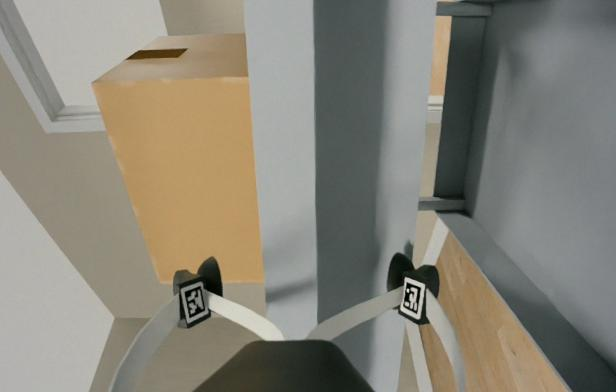

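Call:
move:
  r2: {"joints":{"gripper_m":-0.03}}
  blocking: false
  cameras: []

Call:
wait:
  seconds: 3
  cameras: []

Call:
move:
  r2: {"base":{"strafe_m":0.17},"pace":"slow"}
  blocking: false
  cameras: []

Call:
wait:
  seconds: 4
  cameras: ["r2_head_camera","r2_head_left_camera"]

Scene clock: 1611.23 s.
move: r2 moving
r1: as last shown
r1.lidar_m: 0.43 0.36 0.89 5.00 2.05 1.39 1.31 1.24 0.81 0.75 0.77 0.49
r1.servo_current: wrist_yaw_rad=98(111) wrist_pitch_rad=46(46) wrist_roll_rad=39(59) gripper_m=59(72)
r1.wrist_depth_mm: - - - 175 213 175 - / - - - 236 209 177 - / - - - 237 211 178 157 / - - - 180 213 176 152 / - - 976 178 214 177 156 / - - 182 172 202 177 160 / - 158 - 170 177 168 -
r2.base_odometry: x=-2.776 y=-0.333 heading=-2.557
r2.turned_by_wheels: +0.000
r2.turned_by_imu: +0.000
r2.base_tilt: forward=-0.7 right=+0.0
r2.lidar_m: 0.42 0.43 2.75 2.75 3.34 4.09 3.60 2.21 2.00 2.01 0.92 0.46
r2.base_status: not commanded
r2.joint_positions: lift_m=+0.677 arm_m=+0.000 wrist_yaw_rad=+0.401 wrist_pitch_rad=+0.002 wrist_roll_rad=+1.571 gripper_m=+0.083
r2.joint_status: gripper_m moving
r2.measured_speeds: all 0
r2.motor_effort: lift_m=+17(17) arm_m=+4(4) wheel_0=+5(5) wheel_1=+4(5) wheel_2=-7(7)
r2.servo_current: wrist_yaw_rad=52(52) wrist_pitch_rad=39(46) wrist_roll_rad=39(65) gripper_m=124(124)
r2.hand_pose: x=+0.4705 y=+0.0322 z=+0.8546 quat_wxyz=(+0.693, +0.693, +0.142, +0.140) (m; r2's base frame)
r2.wrist_depth_mm: - - - 138 190 - - / - 402 402 146 200 - - / - 421 427 153 212 809 - / - 477 469 162 225 - - / - - 512 174 237 - - / - - 195 183 190 1618 512 / - - - - - 1756 473
pictures: none
No camera images: "cameras" was empty.

Scene clock: 1612.73 s.
earlier move: r2 done
r1.base_odometry: x=-2.932 y=-1.527 heading=+0.794
r1.turned_by_wheels: +0.000
r1.turned_by_imu: +0.000
r1.base_tilt: forward=-1.6 right=+1.2
r1.lidar_m: 0.42 0.36 0.87 5.01 2.06 1.42 1.32 1.23 0.83 0.75 0.77 0.51
r1.base_status: not commanded
r1.joint_positions: lift_m=+0.800 arm_m=+0.000 wrist_yaw_rad=+0.987 wrist_pitch_rad=+0.002 wrist_roll_rad=+0.000 gripper_m=-0.019
r1.joint_status: not commanded
r1.measured_speeds: all 0
r1.motor_effort: lift_m=+23(23) arm_m=-4(4) wheel_0=+19(20) wheel_1=-2(3) wheel_2=+11(11)
r1.servo_current: wrist_yaw_rad=98(117) wrist_pitch_rad=46(46) wrist_roll_rad=46(72) gripper_m=72(72)
r1.hand_pose: x=+0.4028 y=+0.1925 z=+0.9772 quat_wxyz=(+0.881, -0.001, +0.001, +0.474) (m; r1's base frame)
r1.wrist_depth_mm: - - - 175 213 175 - / - - - 235 210 177 - / - - - 237 211 178 158 / - - - 180 212 175 152 / - - 946 178 214 176 156 / - - 182 172 202 177 160 / - 157 - 170 177 169 -
r2.base_odometry: x=-2.776 y=-0.333 heading=-2.557
r2.turned_by_wheels: +0.000
r2.turned_by_imu: +0.000
r2.base_tilt: forward=-0.7 right=+0.0
r2.lidar_m: 0.40 0.43 2.75 2.79 3.35 4.09 3.59 2.24 2.00 2.01 0.94 0.44
r2.base_status: not commanded
r2.joint_positions: lift_m=+0.677 arm_m=+0.000 wrist_yaw_rad=+0.398 wrist_pitch_rad=+0.002 wrist_roll_rad=+1.571 gripper_m=-0.029
r2.joint_status: all done
r2.measured_speeds: all 0
r2.motor_effort: lift_m=+17(17) arm_m=-4(4) wheel_0=+1(5) wheel_1=+2(5) wheel_2=-2(7)
r2.servo_current: wrist_yaw_rad=46(59) wrist_pitch_rad=39(52) wrist_roll_rad=52(65) gripper_m=117(306)
r2.hand_pose: x=+0.4706 y=+0.0313 z=+0.8546 quat_wxyz=(+0.693, +0.693, +0.141, +0.139) (m; r2's base frame)
r2.wrist_depth_mm: - - 554 129 180 - - / - 394 392 132 190 750 - / - 410 413 141 204 - - / - 462 455 150 213 - - / - - 504 157 226 - - / - - 186 170 177 1708 - / - - - - - 1618 469
wait: 1.50 of 3 s (r2 has come to rest)
pictures: none
No camera images: "cameras" was empty.

Scene clock: 1613.23 s.
move: r2 moving
r1: as last shown
r1.lidar_m: 0.42 0.37 0.89 5.01 2.08 1.42 1.32 1.21 0.82 0.76 0.78 0.46
r1.motor_effort: lift_m=+23(23) arm_m=-3(4) wheel_0=+19(19) wheel_1=-2(2) wheel_2=+11(11)
r1.servo_current: wrist_yaw_rad=98(111) wrist_pitch_rad=46(46) wrist_roll_rad=39(52) gripper_m=65(72)
r1.wrist_depth_mm: - - - 175 211 176 - / - - - 236 210 177 - / - - - 237 211 179 158 / - - 1042 179 212 175 152 / - - 960 178 213 176 156 / - - 181 172 202 177 160 / - 158 - 170 176 169 -
r2.base_odometry: x=-2.768 y=-0.345 heading=-2.558
r2.turned_by_wheels: -0.001
r2.turned_by_imu: -0.001
r2.base_tilt: forward=-0.7 right=+0.1
r2.lidar_m: 0.42 0.42 2.73 2.73 3.29 4.08 3.62 2.24 2.00 2.03 0.94 0.43
r2.base_status: strafe_m moving
r2.joint_positions: lift_m=+0.677 arm_m=+0.000 wrist_yaw_rad=+0.394 wrist_pitch_rad=+0.002 wrist_roll_rad=+1.571 gripper_m=-0.029
r2.joint_status: not commanded
r2.measured_speeds: translate_m=-0.001 strafe_m=+0.056 rotate_rad=+0.003 lift_m=+0.000 arm_m=+0.000 wrist_yaw_rad=-0.003 wrist_pitch_rad=+0.000 wrist_roll_rad=+0.000
r2.motor_effort: lift_m=+17(17) arm_m=-4(4) wheel_0=-12(15) wheel_1=+6(7) wheel_2=-1(2)
r2.servo_current: wrist_yaw_rad=59(65) wrist_pitch_rad=39(46) wrist_roll_rad=46(52) gripper_m=111(117)
r2.hand_pose: x=+0.4708 y=+0.0300 z=+0.8546 quat_wxyz=(+0.694, +0.693, +0.139, +0.138) (m; r2's base frame)
r2.wrist_depth_mm: - - 564 178 181 - - / - 394 394 133 190 759 - / 1618 413 413 141 204 - - / - 452 459 150 213 - - / - - 504 160 227 - - / - - 187 170 177 1708 - / - - - - - 1618 473
pictures: none
No camera images: "cameras" was empty.

Scene clock: 1615.57 s.
earlier move: r2 done
r1.base_odometry: x=-2.932 y=-1.527 heading=+0.794
r1.turned_by_wheels: +0.000
r1.turned_by_imu: +0.000
r1.base_tilt: forward=-1.6 right=+1.2
r1.lidar_m: 0.42 0.33 1.05 5.01 2.07 1.41 1.31 1.22 0.82 0.75 0.78 0.49
r1.base_status: not commanded
r1.joint_positions: lift_m=+0.800 arm_m=+0.000 wrist_yaw_rad=+0.987 wrist_pitch_rad=+0.002 wrist_roll_rad=+0.000 gripper_m=-0.019
r1.joint_status: not commanded
r1.measured_speeds: all 0
r1.on_its_own: wrist_yaw_rad is at rest, and its servo_current (111 mA) is outside its rest range (0 to 104 mA)
r1.motor_effort: lift_m=+23(23) arm_m=-3(4) wheel_0=+19(19) wheel_1=-2(2) wheel_2=+11(11)
r1.servo_current: wrist_yaw_rad=111(117) wrist_pitch_rad=46(52) wrist_roll_rad=52(72) gripper_m=72(72)
r1.hand_pose: x=+0.4028 y=+0.1925 z=+0.9772 quat_wxyz=(+0.881, -0.001, +0.001, +0.474) (m; r1's base frame)
r1.wrist_depth_mm: - - 1060 174 213 175 - / - - 1078 236 209 177 - / - - 1078 237 211 178 158 / - - 1060 180 212 175 152 / - - 1078 178 214 176 156 / - - 181 172 202 177 160 / - 157 1078 170 177 169 -
r2.base_odometry: x=-2.682 y=-0.474 heading=-2.558
r2.turned_by_wheels: +0.000
r2.turned_by_imu: +0.000
r2.base_tilt: forward=-0.7 right=+0.1
r2.lidar_m: 0.41 0.46 2.58 2.61 3.20 4.03 3.79 2.40 2.16 2.17 0.83 0.38
r2.base_status: done
r2.joint_positions: lift_m=+0.677 arm_m=+0.000 wrist_yaw_rad=+0.394 wrist_pitch_rad=+0.002 wrist_roll_rad=+1.571 gripper_m=-0.029
r2.joint_status: not commanded
r2.measured_speeds: all 0
r2.motor_effort: lift_m=+17(17) arm_m=-4(4) wheel_0=-9(17) wheel_1=+2(7) wheel_2=+0(2)
r2.servo_current: wrist_yaw_rad=65(65) wrist_pitch_rad=39(46) wrist_roll_rad=52(59) gripper_m=104(117)
r2.hand_pose: x=+0.4708 y=+0.0300 z=+0.8546 quat_wxyz=(+0.694, +0.693, +0.139, +0.138) (m; r2's base frame)
r2.wrist_depth_mm: 1464 347 342 - 153 - - / 1537 370 366 106 166 - - / - 421 415 116 182 - - / - - 496 130 200 - - / - - - 145 224 1756 - / - - 187 165 178 1618 484 / - - - - - 1618 1205
wait: 2.33 of 4 s (r2 has come to rest)
pictures: r2_head_camera, r2_head_left_camera
Images, in order (width x height): r2_head_camera 420x560, r2_head_left_camera 420x672.

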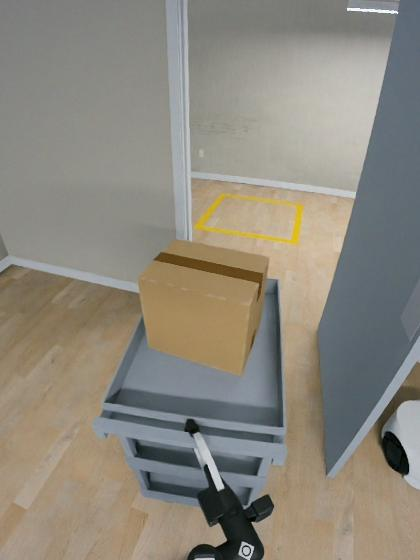

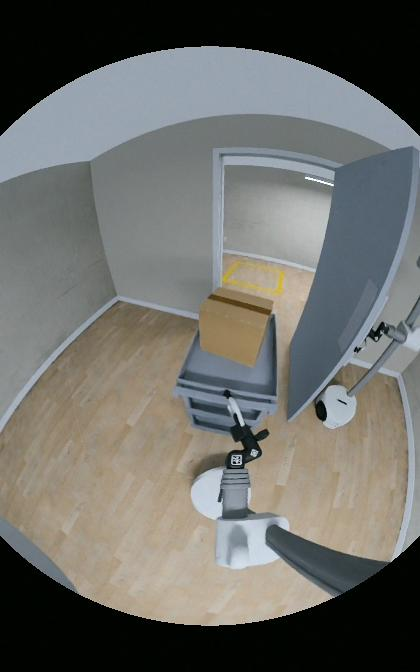

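Call:
move:
  r2: {"base":{"translate_m":-0.4},"pace":"slow"}
  blocking: false
  cameras: []

Call:
wait:
  seconds: 6
  cameras: ["r2_head_camera"]

Scene clock: 1629.30 s.
move: r2 moving
r1.base_odometry: x=-2.932 y=-1.527 heading=+0.794
r1.turned_by_wheels: +0.000
r1.turned_by_imu: +0.000
r1.base_tilt: forward=-1.5 right=+1.2
r1.lidar_m: 0.41 0.37 1.04 5.01 2.04 1.41 1.32 1.23 0.83 0.75 0.78 0.50
r1.base_status: not commanded
r1.joint_positions: lift_m=+0.800 arm_m=+0.000 wrist_yaw_rad=+0.987 wrist_pitch_rad=+0.002 wrist_roll_rad=+0.000 gripper_m=-0.019
r1.joint_status: not commanded
r1.measured_speeds: all 0
r1.motor_effort: lift_m=+23(23) arm_m=-3(4) wheel_0=+19(20) wheel_1=-2(2) wheel_2=+11(11)
r1.servo_current: wrist_yaw_rad=104(117) wrist_pitch_rad=39(46) wrist_roll_rad=46(59) gripper_m=65(72)
r1.hand_pose: x=+0.4028 y=+0.1925 z=+0.9772 quat_wxyz=(+0.881, -0.001, +0.001, +0.474) (m; r1's base frame)
r1.wrist_depth_mm: - - 1078 175 213 176 - / - - 1098 236 209 177 - / - - 1098 237 211 179 158 / - - 1042 180 212 175 152 / - - 1060 177 213 176 156 / - - 182 172 202 177 160 / - 157 1060 170 177 169 -
r2.base_odometry: x=-2.672 y=-0.468 heading=-2.558
r2.turned_by_wheels: -0.001
r2.turned_by_imu: +0.000
r2.base_tilt: forward=-0.6 right=+0.1
r2.lidar_m: 0.41 0.44 2.59 2.59 3.22 4.02 3.79 2.38 2.15 2.17 0.87 0.39
r2.base_status: translate_m moving
r2.joint_positions: lift_m=+0.677 arm_m=+0.000 wrist_yaw_rad=+0.394 wrist_pitch_rad=+0.002 wrist_roll_rad=+1.571 gripper_m=-0.029
r2.joint_status: not commanded
r2.measured_speeds: translate_m=-0.048 strafe_m=+0.000 rotate_rad=-0.002 lift_m=+0.000 arm_m=+0.000 wrist_yaw_rad=+0.000 wrist_pitch_rad=+0.000 wrist_roll_rad=+0.000
r2.motor_effort: lift_m=+17(17) arm_m=-4(4) wheel_0=-10(13) wheel_1=-10(10) wheel_2=+15(15)
r2.servo_current: wrist_yaw_rad=59(59) wrist_pitch_rad=46(52) wrist_roll_rad=46(52) gripper_m=111(117)
r2.hand_pose: x=+0.4708 y=+0.0300 z=+0.8546 quat_wxyz=(+0.694, +0.693, +0.139, +0.138) (m; r2's base frame)
r2.wrist_depth_mm: 1430 343 342 - 153 - - / 1618 370 364 106 166 - - / - 424 415 116 182 - - / - 525 488 130 200 - - / - - - 145 224 1808 - / - - 187 165 179 1618 484 / - - - - - 1618 1182
pictures: none
No camera images: "cameras" was empty.

Scene clock: 1634.07 s.
earlier move: r2 done
r1.base_odometry: x=-2.932 y=-1.527 heading=+0.794
r1.turned_by_wheels: +0.000
r1.turned_by_imu: +0.000
r1.base_tilt: forward=-1.6 right=+1.2
r1.lidar_m: 0.42 0.38 1.02 1.43 2.06 1.41 1.31 1.22 0.80 0.74 0.77 0.48
r1.base_status: not commanded
r1.joint_positions: lift_m=+0.800 arm_m=+0.000 wrist_yaw_rad=+0.987 wrist_pitch_rad=+0.002 wrist_roll_rad=+0.000 gripper_m=-0.019
r1.joint_status: not commanded
r1.measured_speeds: all 0
r1.on_its_own: wrist_yaw_rad is at rest, and its servo_current (111 mA) is outside its rest range (0 to 104 mA)
r1.motor_effort: lift_m=+23(23) arm_m=-3(4) wheel_0=+19(20) wheel_1=-2(3) wheel_2=+11(11)
r1.servo_current: wrist_yaw_rad=111(117) wrist_pitch_rad=39(59) wrist_roll_rad=39(72) gripper_m=72(72)
r1.hand_pose: x=+0.4028 y=+0.1925 z=+0.9772 quat_wxyz=(+0.881, -0.001, +0.001, +0.474) (m; r1's base frame)
r1.wrist_depth_mm: - - - 175 213 176 - / - - - 236 208 177 - / - - - 238 211 179 158 / - - - 180 213 176 152 / - - 1138 178 213 177 156 / - - 182 172 202 177 160 / - 157 - 170 177 169 -
r2.base_odometry: x=-2.349 y=-0.254 heading=-2.558
r2.turned_by_wheels: +0.001
r2.turned_by_imu: +0.003
r2.base_tilt: forward=-0.7 right=+0.0
r2.lidar_m: 0.40 0.40 2.74 2.73 3.29 3.64 3.59 2.22 2.01 2.02 1.32 0.46
r2.base_status: done
r2.joint_positions: lift_m=+0.677 arm_m=+0.000 wrist_yaw_rad=+0.404 wrist_pitch_rad=+0.002 wrist_roll_rad=+1.571 gripper_m=-0.029
r2.joint_status: not commanded
r2.measured_speeds: all 0
r2.motor_effort: lift_m=+17(17) arm_m=-4(4) wheel_0=-1(13) wheel_1=-4(11) wheel_2=+10(16)
r2.servo_current: wrist_yaw_rad=39(65) wrist_pitch_rad=39(52) wrist_roll_rad=52(59) gripper_m=104(117)
r2.hand_pose: x=+0.4704 y=+0.0331 z=+0.8546 quat_wxyz=(+0.693, +0.693, +0.143, +0.141) (m; r2's base frame)
r2.wrist_depth_mm: - - - 139 193 1464 - / - 530 459 146 201 768 - / - 407 410 150 210 - - / - 449 442 158 217 831 - / - - 480 164 227 - - / - - 186 170 178 1863 - / - - - - - 1618 492
wait: 4.77 of 6 s (r2 has come to rest)
pictures: r2_head_camera
Images, in order (width x height): r2_head_camera 420x560.

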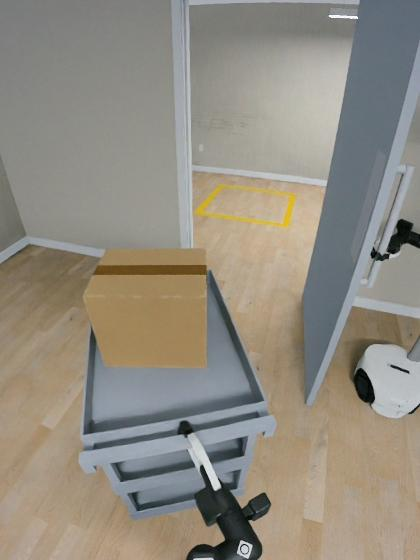

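Call:
move:
  r2: {"base":{"strafe_m":0.3},"pace":"slow"}
  blocking: false
  cameras: []

Call:
wait:
  seconds: 6
  cameras: ["r2_head_camera"]

Call:
move:
  r2: {"base":{"rotate_rad":-0.32},"pace":"slow"}
  blocking: false
  cameras: []

Call:
wait:
  seconds: 6
  cameras: ["r2_head_camera","r2_head_left_camera"]

Scene clock: 1644.00 s.
move: r2 moving
r1.base_odometry: x=-2.932 y=-1.527 heading=+0.794
r1.turned_by_wheels: +0.000
r1.turned_by_imu: +0.000
r1.base_tilt: forward=-1.6 right=+1.2
r1.lidar_m: 0.43 0.37 1.01 1.48 2.03 1.41 1.32 1.22 0.83 0.75 0.76 0.48
r1.base_status: not commanded
r1.joint_positions: lift_m=+0.800 arm_m=+0.000 wrist_yaw_rad=+0.987 wrist_pitch_rad=+0.002 wrist_roll_rad=+0.000 gripper_m=-0.019
r1.joint_status: not commanded
r1.measured_speeds: all 0
r1.motor_effort: lift_m=+23(23) arm_m=-3(4) wheel_0=+19(20) wheel_1=-2(2) wheel_2=+11(11)
r1.servo_current: wrist_yaw_rad=104(111) wrist_pitch_rad=39(46) wrist_roll_rad=59(59) gripper_m=65(72)
r1.hand_pose: x=+0.4028 y=+0.1925 z=+0.9772 quat_wxyz=(+0.881, -0.001, +0.001, +0.474) (m; r1's base frame)
r1.wrist_depth_mm: - - - 174 213 176 - / - - - 236 210 177 - / - - - 237 211 178 158 / - - - 180 212 176 152 / - - 1229 178 213 176 156 / - - 182 172 202 177 160 / - 157 - 170 177 168 -
r2.base_odometry: x=-2.341 y=-0.266 heading=-2.558
r2.turned_by_wheels: +0.000
r2.turned_by_imu: +0.000
r2.base_tilt: forward=-0.6 right=+0.1
r2.lidar_m: 0.39 0.40 2.72 2.74 3.30 3.66 3.65 2.24 2.03 2.07 1.33 0.47
r2.base_status: strafe_m moving
r2.joint_positions: lift_m=+0.677 arm_m=+0.000 wrist_yaw_rad=+0.400 wrist_pitch_rad=+0.002 wrist_roll_rad=+1.571 gripper_m=-0.029
r2.joint_status: not commanded
r2.measured_speeds: translate_m=+0.000 strafe_m=+0.054 rotate_rad=-0.001 lift_m=+0.000 arm_m=+0.000 wrist_yaw_rad=-0.035 wrist_pitch_rad=+0.000 wrist_roll_rad=+0.000
r2.motor_effort: lift_m=+17(17) arm_m=-3(4) wheel_0=-7(8) wheel_1=+7(10) wheel_2=-1(9)
r2.servo_current: wrist_yaw_rad=46(59) wrist_pitch_rad=46(46) wrist_roll_rad=52(52) gripper_m=98(111)
r2.hand_pose: x=+0.4706 y=+0.0319 z=+0.8546 quat_wxyz=(+0.693, +0.693, +0.141, +0.140) (m; r2's base frame)
r2.wrist_depth_mm: - - - 142 197 1464 - / - - 488 148 204 759 - / - 410 413 152 211 - - / - 442 439 158 218 831 - / - - 477 165 227 - - / - - 186 170 179 - - / - - - - - 1537 504
pictures: none
No camera images: "cameras" was empty.

Scene clock: 1647.67 s.
earlier move: r2 done
r1.base_odometry: x=-2.932 y=-1.527 heading=+0.794
r1.turned_by_wheels: +0.000
r1.turned_by_imu: +0.000
r1.base_tilt: forward=-1.6 right=+1.2
r1.lidar_m: 0.42 0.37 1.19 5.00 2.08 1.41 1.31 1.24 0.80 0.74 0.78 0.49
r1.base_status: not commanded
r1.joint_positions: lift_m=+0.800 arm_m=+0.000 wrist_yaw_rad=+0.987 wrist_pitch_rad=+0.002 wrist_roll_rad=+0.000 gripper_m=-0.019
r1.joint_status: not commanded
r1.measured_speeds: all 0
r1.motor_effort: lift_m=+23(23) arm_m=-3(4) wheel_0=+19(20) wheel_1=-2(2) wheel_2=+11(11)
r1.servo_current: wrist_yaw_rad=98(117) wrist_pitch_rad=46(52) wrist_roll_rad=39(72) gripper_m=72(72)
r1.hand_pose: x=+0.4028 y=+0.1925 z=+0.9772 quat_wxyz=(+0.881, -0.001, +0.001, +0.474) (m; r1's base frame)
r1.wrist_depth_mm: - - - 174 213 176 - / - - 1576 236 209 177 - / - - - 237 211 178 157 / - - 1537 180 212 175 152 / - - 1576 178 214 177 156 / - - 182 172 202 178 160 / - 157 1576 170 178 169 -
r2.base_odometry: x=-2.183 y=-0.504 heading=-2.558
r2.turned_by_wheels: +0.000
r2.turned_by_imu: +0.000
r2.base_tilt: forward=-0.7 right=+0.1
r2.lidar_m: 0.42 0.43 2.45 2.46 3.04 3.56 3.60 2.53 2.30 2.32 1.54 0.38
r2.base_status: done
r2.joint_positions: lift_m=+0.677 arm_m=+0.000 wrist_yaw_rad=+0.393 wrist_pitch_rad=+0.002 wrist_roll_rad=+1.571 gripper_m=-0.029
r2.joint_status: not commanded
r2.measured_speeds: all 0
r2.motor_effort: lift_m=+17(17) arm_m=-4(4) wheel_0=-3(16) wheel_1=+5(10) wheel_2=-1(9)
r2.servo_current: wrist_yaw_rad=52(72) wrist_pitch_rad=46(46) wrist_roll_rad=46(65) gripper_m=85(111)
r2.hand_pose: x=+0.4708 y=+0.0297 z=+0.8546 quat_wxyz=(+0.694, +0.693, +0.139, +0.137) (m; r2's base frame)
r2.wrist_depth_mm: - 343 338 102 155 - - / - 377 373 109 167 - - / - 436 418 117 182 - - / - - 488 131 200 - - / - - - 145 220 1661 504 / - - 186 162 179 1618 462 / - - - - - 342 1182
wait: 3.67 of 6 s (r2 has come to rest)
pictures: r2_head_camera
Images, in order (width x height): r2_head_camera 420x560.

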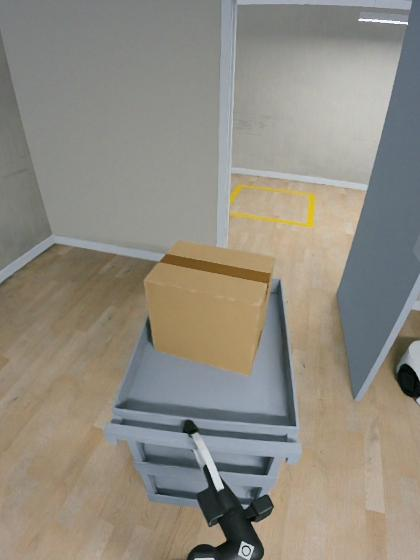

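Scene clock: 1648.17 s.
move: r2 moving
r1: as last shown
r1.lidar_m: 0.43 0.38 1.19 5.01 2.05 1.42 1.31 1.21 0.83 0.75 0.79 0.49
r1.motor_effort: lift_m=+23(23) arm_m=-3(4) wheel_0=+18(19) wheel_1=-2(2) wheel_2=+11(11)
r1.servo_current: wrist_yaw_rad=98(111) wrist_pitch_rad=39(46) wrist_roll_rad=52(52) gripper_m=65(72)
r1.wrist_depth_mm: - - - 175 213 176 - / - - 1499 236 210 177 - / - - - 237 211 178 157 / - - 1618 181 212 176 152 / - - 1537 178 214 177 156 / - - 183 171 202 177 160 / - 158 1576 169 177 169 -
r2.base_odometry: x=-2.183 y=-0.504 heading=-2.682
r2.turned_by_wheels: -0.124
r2.turned_by_imu: -0.120
r2.base_tilt: forward=-0.7 right=+0.0
r2.lidar_m: 0.42 0.38 2.45 2.45 2.76 3.59 3.57 2.74 2.30 2.31 1.54 0.42
r2.base_status: rotate_rad moving
r2.joint_positions: lift_m=+0.677 arm_m=+0.000 wrist_yaw_rad=+0.410 wrist_pitch_rad=+0.002 wrist_roll_rad=+1.571 gripper_m=-0.029
r2.joint_status: not commanded
r2.measured_speeds: translate_m=-0.001 strafe_m=+0.000 rotate_rad=-0.491 lift_m=+0.000 arm_m=+0.000 wrist_yaw_rad=+0.000 wrist_pitch_rad=+0.000 wrist_roll_rad=+0.000
r2.motor_effort: lift_m=+17(17) arm_m=-4(4) wheel_0=+15(15) wheel_1=+11(11) wheel_2=+10(10)
r2.servo_current: wrist_yaw_rad=65(65) wrist_pitch_rad=46(46) wrist_roll_rad=52(52) gripper_m=85(98)
r2.hand_pose: x=+0.4703 y=+0.0347 z=+0.8546 quat_wxyz=(+0.692, +0.692, +0.145, +0.143) (m; r2's base frame)
r2.wrist_depth_mm: - 353 355 111 166 - - / - 377 377 120 177 - - / - 424 421 129 190 - - / - 496 469 138 204 - - / - - 539 150 220 1863 - / - - 187 164 179 1576 484 / - - - - - 1464 1205
pictures: none
No camera images: "cameras" was empty.

Scene clock: 1649.10 s.
earlier move: r2 done
r1.base_odometry: x=-2.932 y=-1.527 heading=+0.794
r1.turned_by_wheels: +0.000
r1.turned_by_imu: +0.000
r1.base_tilt: forward=-1.6 right=+1.2
r1.lidar_m: 0.41 0.37 1.13 5.01 2.05 1.41 1.31 1.23 0.80 0.74 0.79 0.49
r1.base_status: not commanded
r1.joint_positions: lift_m=+0.800 arm_m=+0.000 wrist_yaw_rad=+0.987 wrist_pitch_rad=+0.002 wrist_roll_rad=+0.000 gripper_m=-0.019
r1.joint_status: not commanded
r1.measured_speeds: all 0
r1.on_its_own: wrist_yaw_rad is at rest, and its servo_current (117 mA) is outside its rest range (0 to 104 mA)
r1.motor_effort: lift_m=+23(23) arm_m=-3(4) wheel_0=+19(20) wheel_1=-2(3) wheel_2=+11(11)
r1.servo_current: wrist_yaw_rad=117(117) wrist_pitch_rad=33(46) wrist_roll_rad=46(59) gripper_m=72(72)
r1.hand_pose: x=+0.4028 y=+0.1925 z=+0.9772 quat_wxyz=(+0.881, -0.001, +0.001, +0.474) (m; r1's base frame)
r1.wrist_depth_mm: - - - 175 213 175 - / - - 1576 236 210 177 - / - - - 237 211 178 158 / - - 1537 180 212 175 152 / - - - 178 214 177 156 / - - 182 172 202 178 160 / - 158 1537 170 177 169 -
r2.base_odometry: x=-2.184 y=-0.504 heading=-2.876
r2.turned_by_wheels: -0.194
r2.turned_by_imu: -0.188
r2.base_tilt: forward=-0.6 right=+0.0
r2.lidar_m: 0.43 0.39 2.54 2.44 2.59 3.63 3.64 3.16 2.37 2.29 2.40 0.49
r2.base_status: done
r2.joint_positions: lift_m=+0.677 arm_m=+0.000 wrist_yaw_rad=+0.406 wrist_pitch_rad=+0.002 wrist_roll_rad=+1.571 gripper_m=-0.029
r2.joint_status: not commanded
r2.measured_speeds: all 0
r2.motor_effort: lift_m=+17(17) arm_m=-4(4) wheel_0=+7(16) wheel_1=+4(11) wheel_2=+11(13)
r2.servo_current: wrist_yaw_rad=59(65) wrist_pitch_rad=46(46) wrist_roll_rad=46(52) gripper_m=98(98)
r2.hand_pose: x=+0.4704 y=+0.0336 z=+0.8546 quat_wxyz=(+0.693, +0.692, +0.143, +0.142) (m; r2's base frame)
r2.wrist_depth_mm: - - - 155 211 1661 - / - - - 213 216 - - / - 421 421 161 219 - - / - 452 442 165 224 831 - / - 480 469 168 229 - - / - - 186 171 176 - - / - - - - - 1499 492
wait: 0.93 of 6 s (r2 has come to rest)
pictures: r2_head_camera, r2_head_left_camera
Images, in order (width x height): r2_head_camera 420x560, r2_head_left_camera 420x672.

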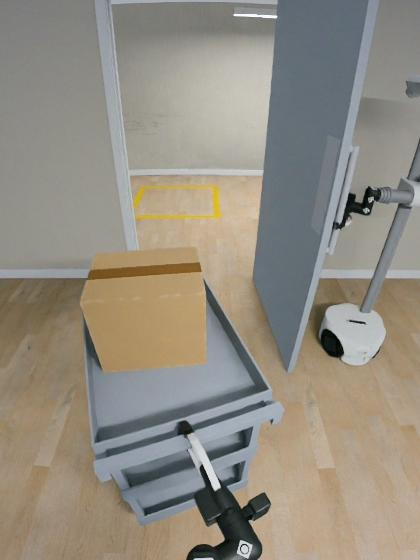

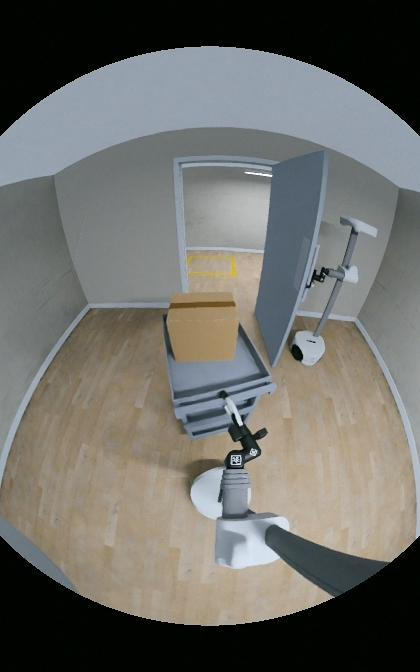

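Call:
move:
  r2: {"base":{"strafe_m":0.11},"pace":"slow"}
  blocking: false
  cameras: []

Call:
wait:
  seconds: 4
  cameras: ["r2_head_camera"]

Scene clock: 1655.43 s.
move: r2 moving
r1.base_odometry: x=-2.932 y=-1.527 heading=+0.794
r1.turned_by_wheels: +0.000
r1.turned_by_imu: +0.000
r1.base_tilt: forward=-1.6 right=+1.2
r1.lidar_m: 0.42 0.36 1.10 5.00 2.05 1.40 1.30 1.22 0.82 0.74 0.79 0.49
r1.base_status: not commanded
r1.joint_positions: lift_m=+0.800 arm_m=+0.000 wrist_yaw_rad=+0.987 wrist_pitch_rad=+0.002 wrist_roll_rad=+0.000 gripper_m=-0.019
r1.joint_status: not commanded
r1.measured_speeds: all 0
r1.motor_effort: lift_m=+23(23) arm_m=-3(4) wheel_0=+19(20) wheel_1=-2(2) wheel_2=+11(11)
r1.servo_current: wrist_yaw_rad=91(111) wrist_pitch_rad=52(52) wrist_roll_rad=72(72) gripper_m=65(72)
r1.hand_pose: x=+0.4028 y=+0.1925 z=+0.9772 quat_wxyz=(+0.881, -0.001, +0.001, +0.474) (m; r1's base frame)
r1.wrist_depth_mm: - - - 174 213 175 - / - - 1618 236 210 177 - / - - - 237 211 178 158 / - - 1537 180 212 176 152 / - - - 178 213 177 156 / - - 182 172 202 177 160 / - 157 1618 170 177 168 -
r2.base_odometry: x=-2.180 y=-0.518 heading=-2.876
r2.turned_by_wheels: +0.000
r2.turned_by_imu: +0.000
r2.base_tilt: forward=-0.7 right=+0.1
r2.lidar_m: 0.43 0.37 2.52 2.44 2.55 3.62 3.62 3.16 2.39 2.32 2.41 0.47
r2.base_status: strafe_m moving
r2.joint_positions: lift_m=+0.677 arm_m=+0.000 wrist_yaw_rad=+0.401 wrist_pitch_rad=+0.002 wrist_roll_rad=+1.571 gripper_m=-0.029
r2.joint_status: not commanded
r2.measured_speeds: translate_m=+0.000 strafe_m=+0.055 rotate_rad=-0.002 lift_m=+0.000 arm_m=+0.000 wrist_yaw_rad=-0.039 wrist_pitch_rad=+0.000 wrist_roll_rad=+0.000
r2.motor_effort: lift_m=+17(17) arm_m=-4(4) wheel_0=-8(11) wheel_1=+7(9) wheel_2=+3(8)
r2.servo_current: wrist_yaw_rad=52(65) wrist_pitch_rad=33(46) wrist_roll_rad=52(59) gripper_m=98(98)
r2.hand_pose: x=+0.4706 y=+0.0320 z=+0.8546 quat_wxyz=(+0.693, +0.693, +0.141, +0.140) (m; r2's base frame)
r2.wrist_depth_mm: - - - 158 213 1618 - / - - - 159 218 750 - / - 421 418 163 221 759 - / - 449 445 166 225 831 - / - 477 466 167 229 - - / - - 186 171 178 - - / - - - - 236 1499 480
pictures: none
No camera images: "cameras" was empty.

Scene clock: 1657.20 s.
earlier move: r2 done
r1.base_odometry: x=-2.932 y=-1.527 heading=+0.794
r1.turned_by_wheels: +0.000
r1.turned_by_imu: +0.000
r1.base_tilt: forward=-1.6 right=+1.2
r1.lidar_m: 0.42 0.36 1.19 5.00 2.08 1.39 1.30 1.22 0.83 0.77 0.78 0.49
r1.base_status: not commanded
r1.joint_positions: lift_m=+0.800 arm_m=+0.000 wrist_yaw_rad=+0.987 wrist_pitch_rad=+0.002 wrist_roll_rad=+0.000 gripper_m=-0.019
r1.joint_status: not commanded
r1.measured_speeds: all 0
r1.motor_effort: lift_m=+23(23) arm_m=-3(4) wheel_0=+19(20) wheel_1=-2(2) wheel_2=+11(11)
r1.servo_current: wrist_yaw_rad=104(117) wrist_pitch_rad=46(52) wrist_roll_rad=39(72) gripper_m=72(78)
r1.hand_pose: x=+0.4028 y=+0.1925 z=+0.9772 quat_wxyz=(+0.881, -0.001, +0.001, +0.474) (m; r1's base frame)
r1.wrist_depth_mm: - - - 175 213 176 - / - - - 236 209 177 - / - - - 237 211 178 158 / - - - 181 213 175 152 / - - - 178 214 177 156 / - - 182 172 202 177 160 / - 157 1618 170 177 168 -
r2.base_odometry: x=-2.155 y=-0.610 heading=-2.876
r2.turned_by_wheels: +0.000
r2.turned_by_imu: -0.001
r2.base_tilt: forward=-0.7 right=+0.1
r2.lidar_m: 0.38 0.41 2.42 2.32 2.43 3.50 3.63 3.32 2.51 2.41 2.55 0.44
r2.base_status: done
r2.joint_positions: lift_m=+0.677 arm_m=+0.000 wrist_yaw_rad=+0.391 wrist_pitch_rad=+0.002 wrist_roll_rad=+1.571 gripper_m=-0.029
r2.joint_status: not commanded
r2.measured_speeds: all 0
r2.motor_effort: lift_m=+17(17) arm_m=-4(4) wheel_0=-6(14) wheel_1=+6(10) wheel_2=-2(8)
r2.servo_current: wrist_yaw_rad=52(72) wrist_pitch_rad=46(46) wrist_roll_rad=52(59) gripper_m=91(104)
r2.hand_pose: x=+0.4708 y=+0.0292 z=+0.8546 quat_wxyz=(+0.694, +0.694, +0.138, +0.137) (m; r2's base frame)
r2.wrist_depth_mm: - - - 143 197 661 - / - 402 402 148 204 768 - / - 418 421 152 211 - - / - 462 449 159 217 831 - / - - 480 165 227 - - / - - 187 170 179 1756 517 / - - - - 243 1537 466
wait: 1.77 of 4 s (r2 has come to rest)
pictures: r2_head_camera
Images, in order (width x height): r2_head_camera 420x560.

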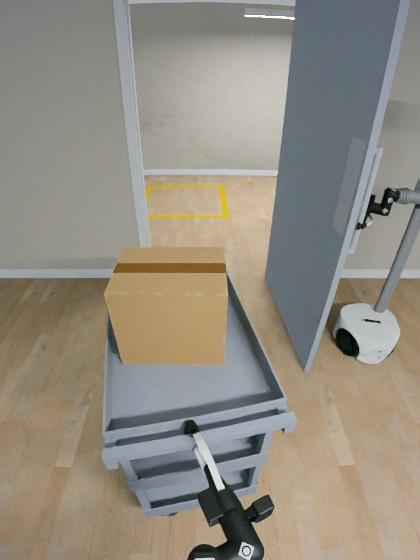

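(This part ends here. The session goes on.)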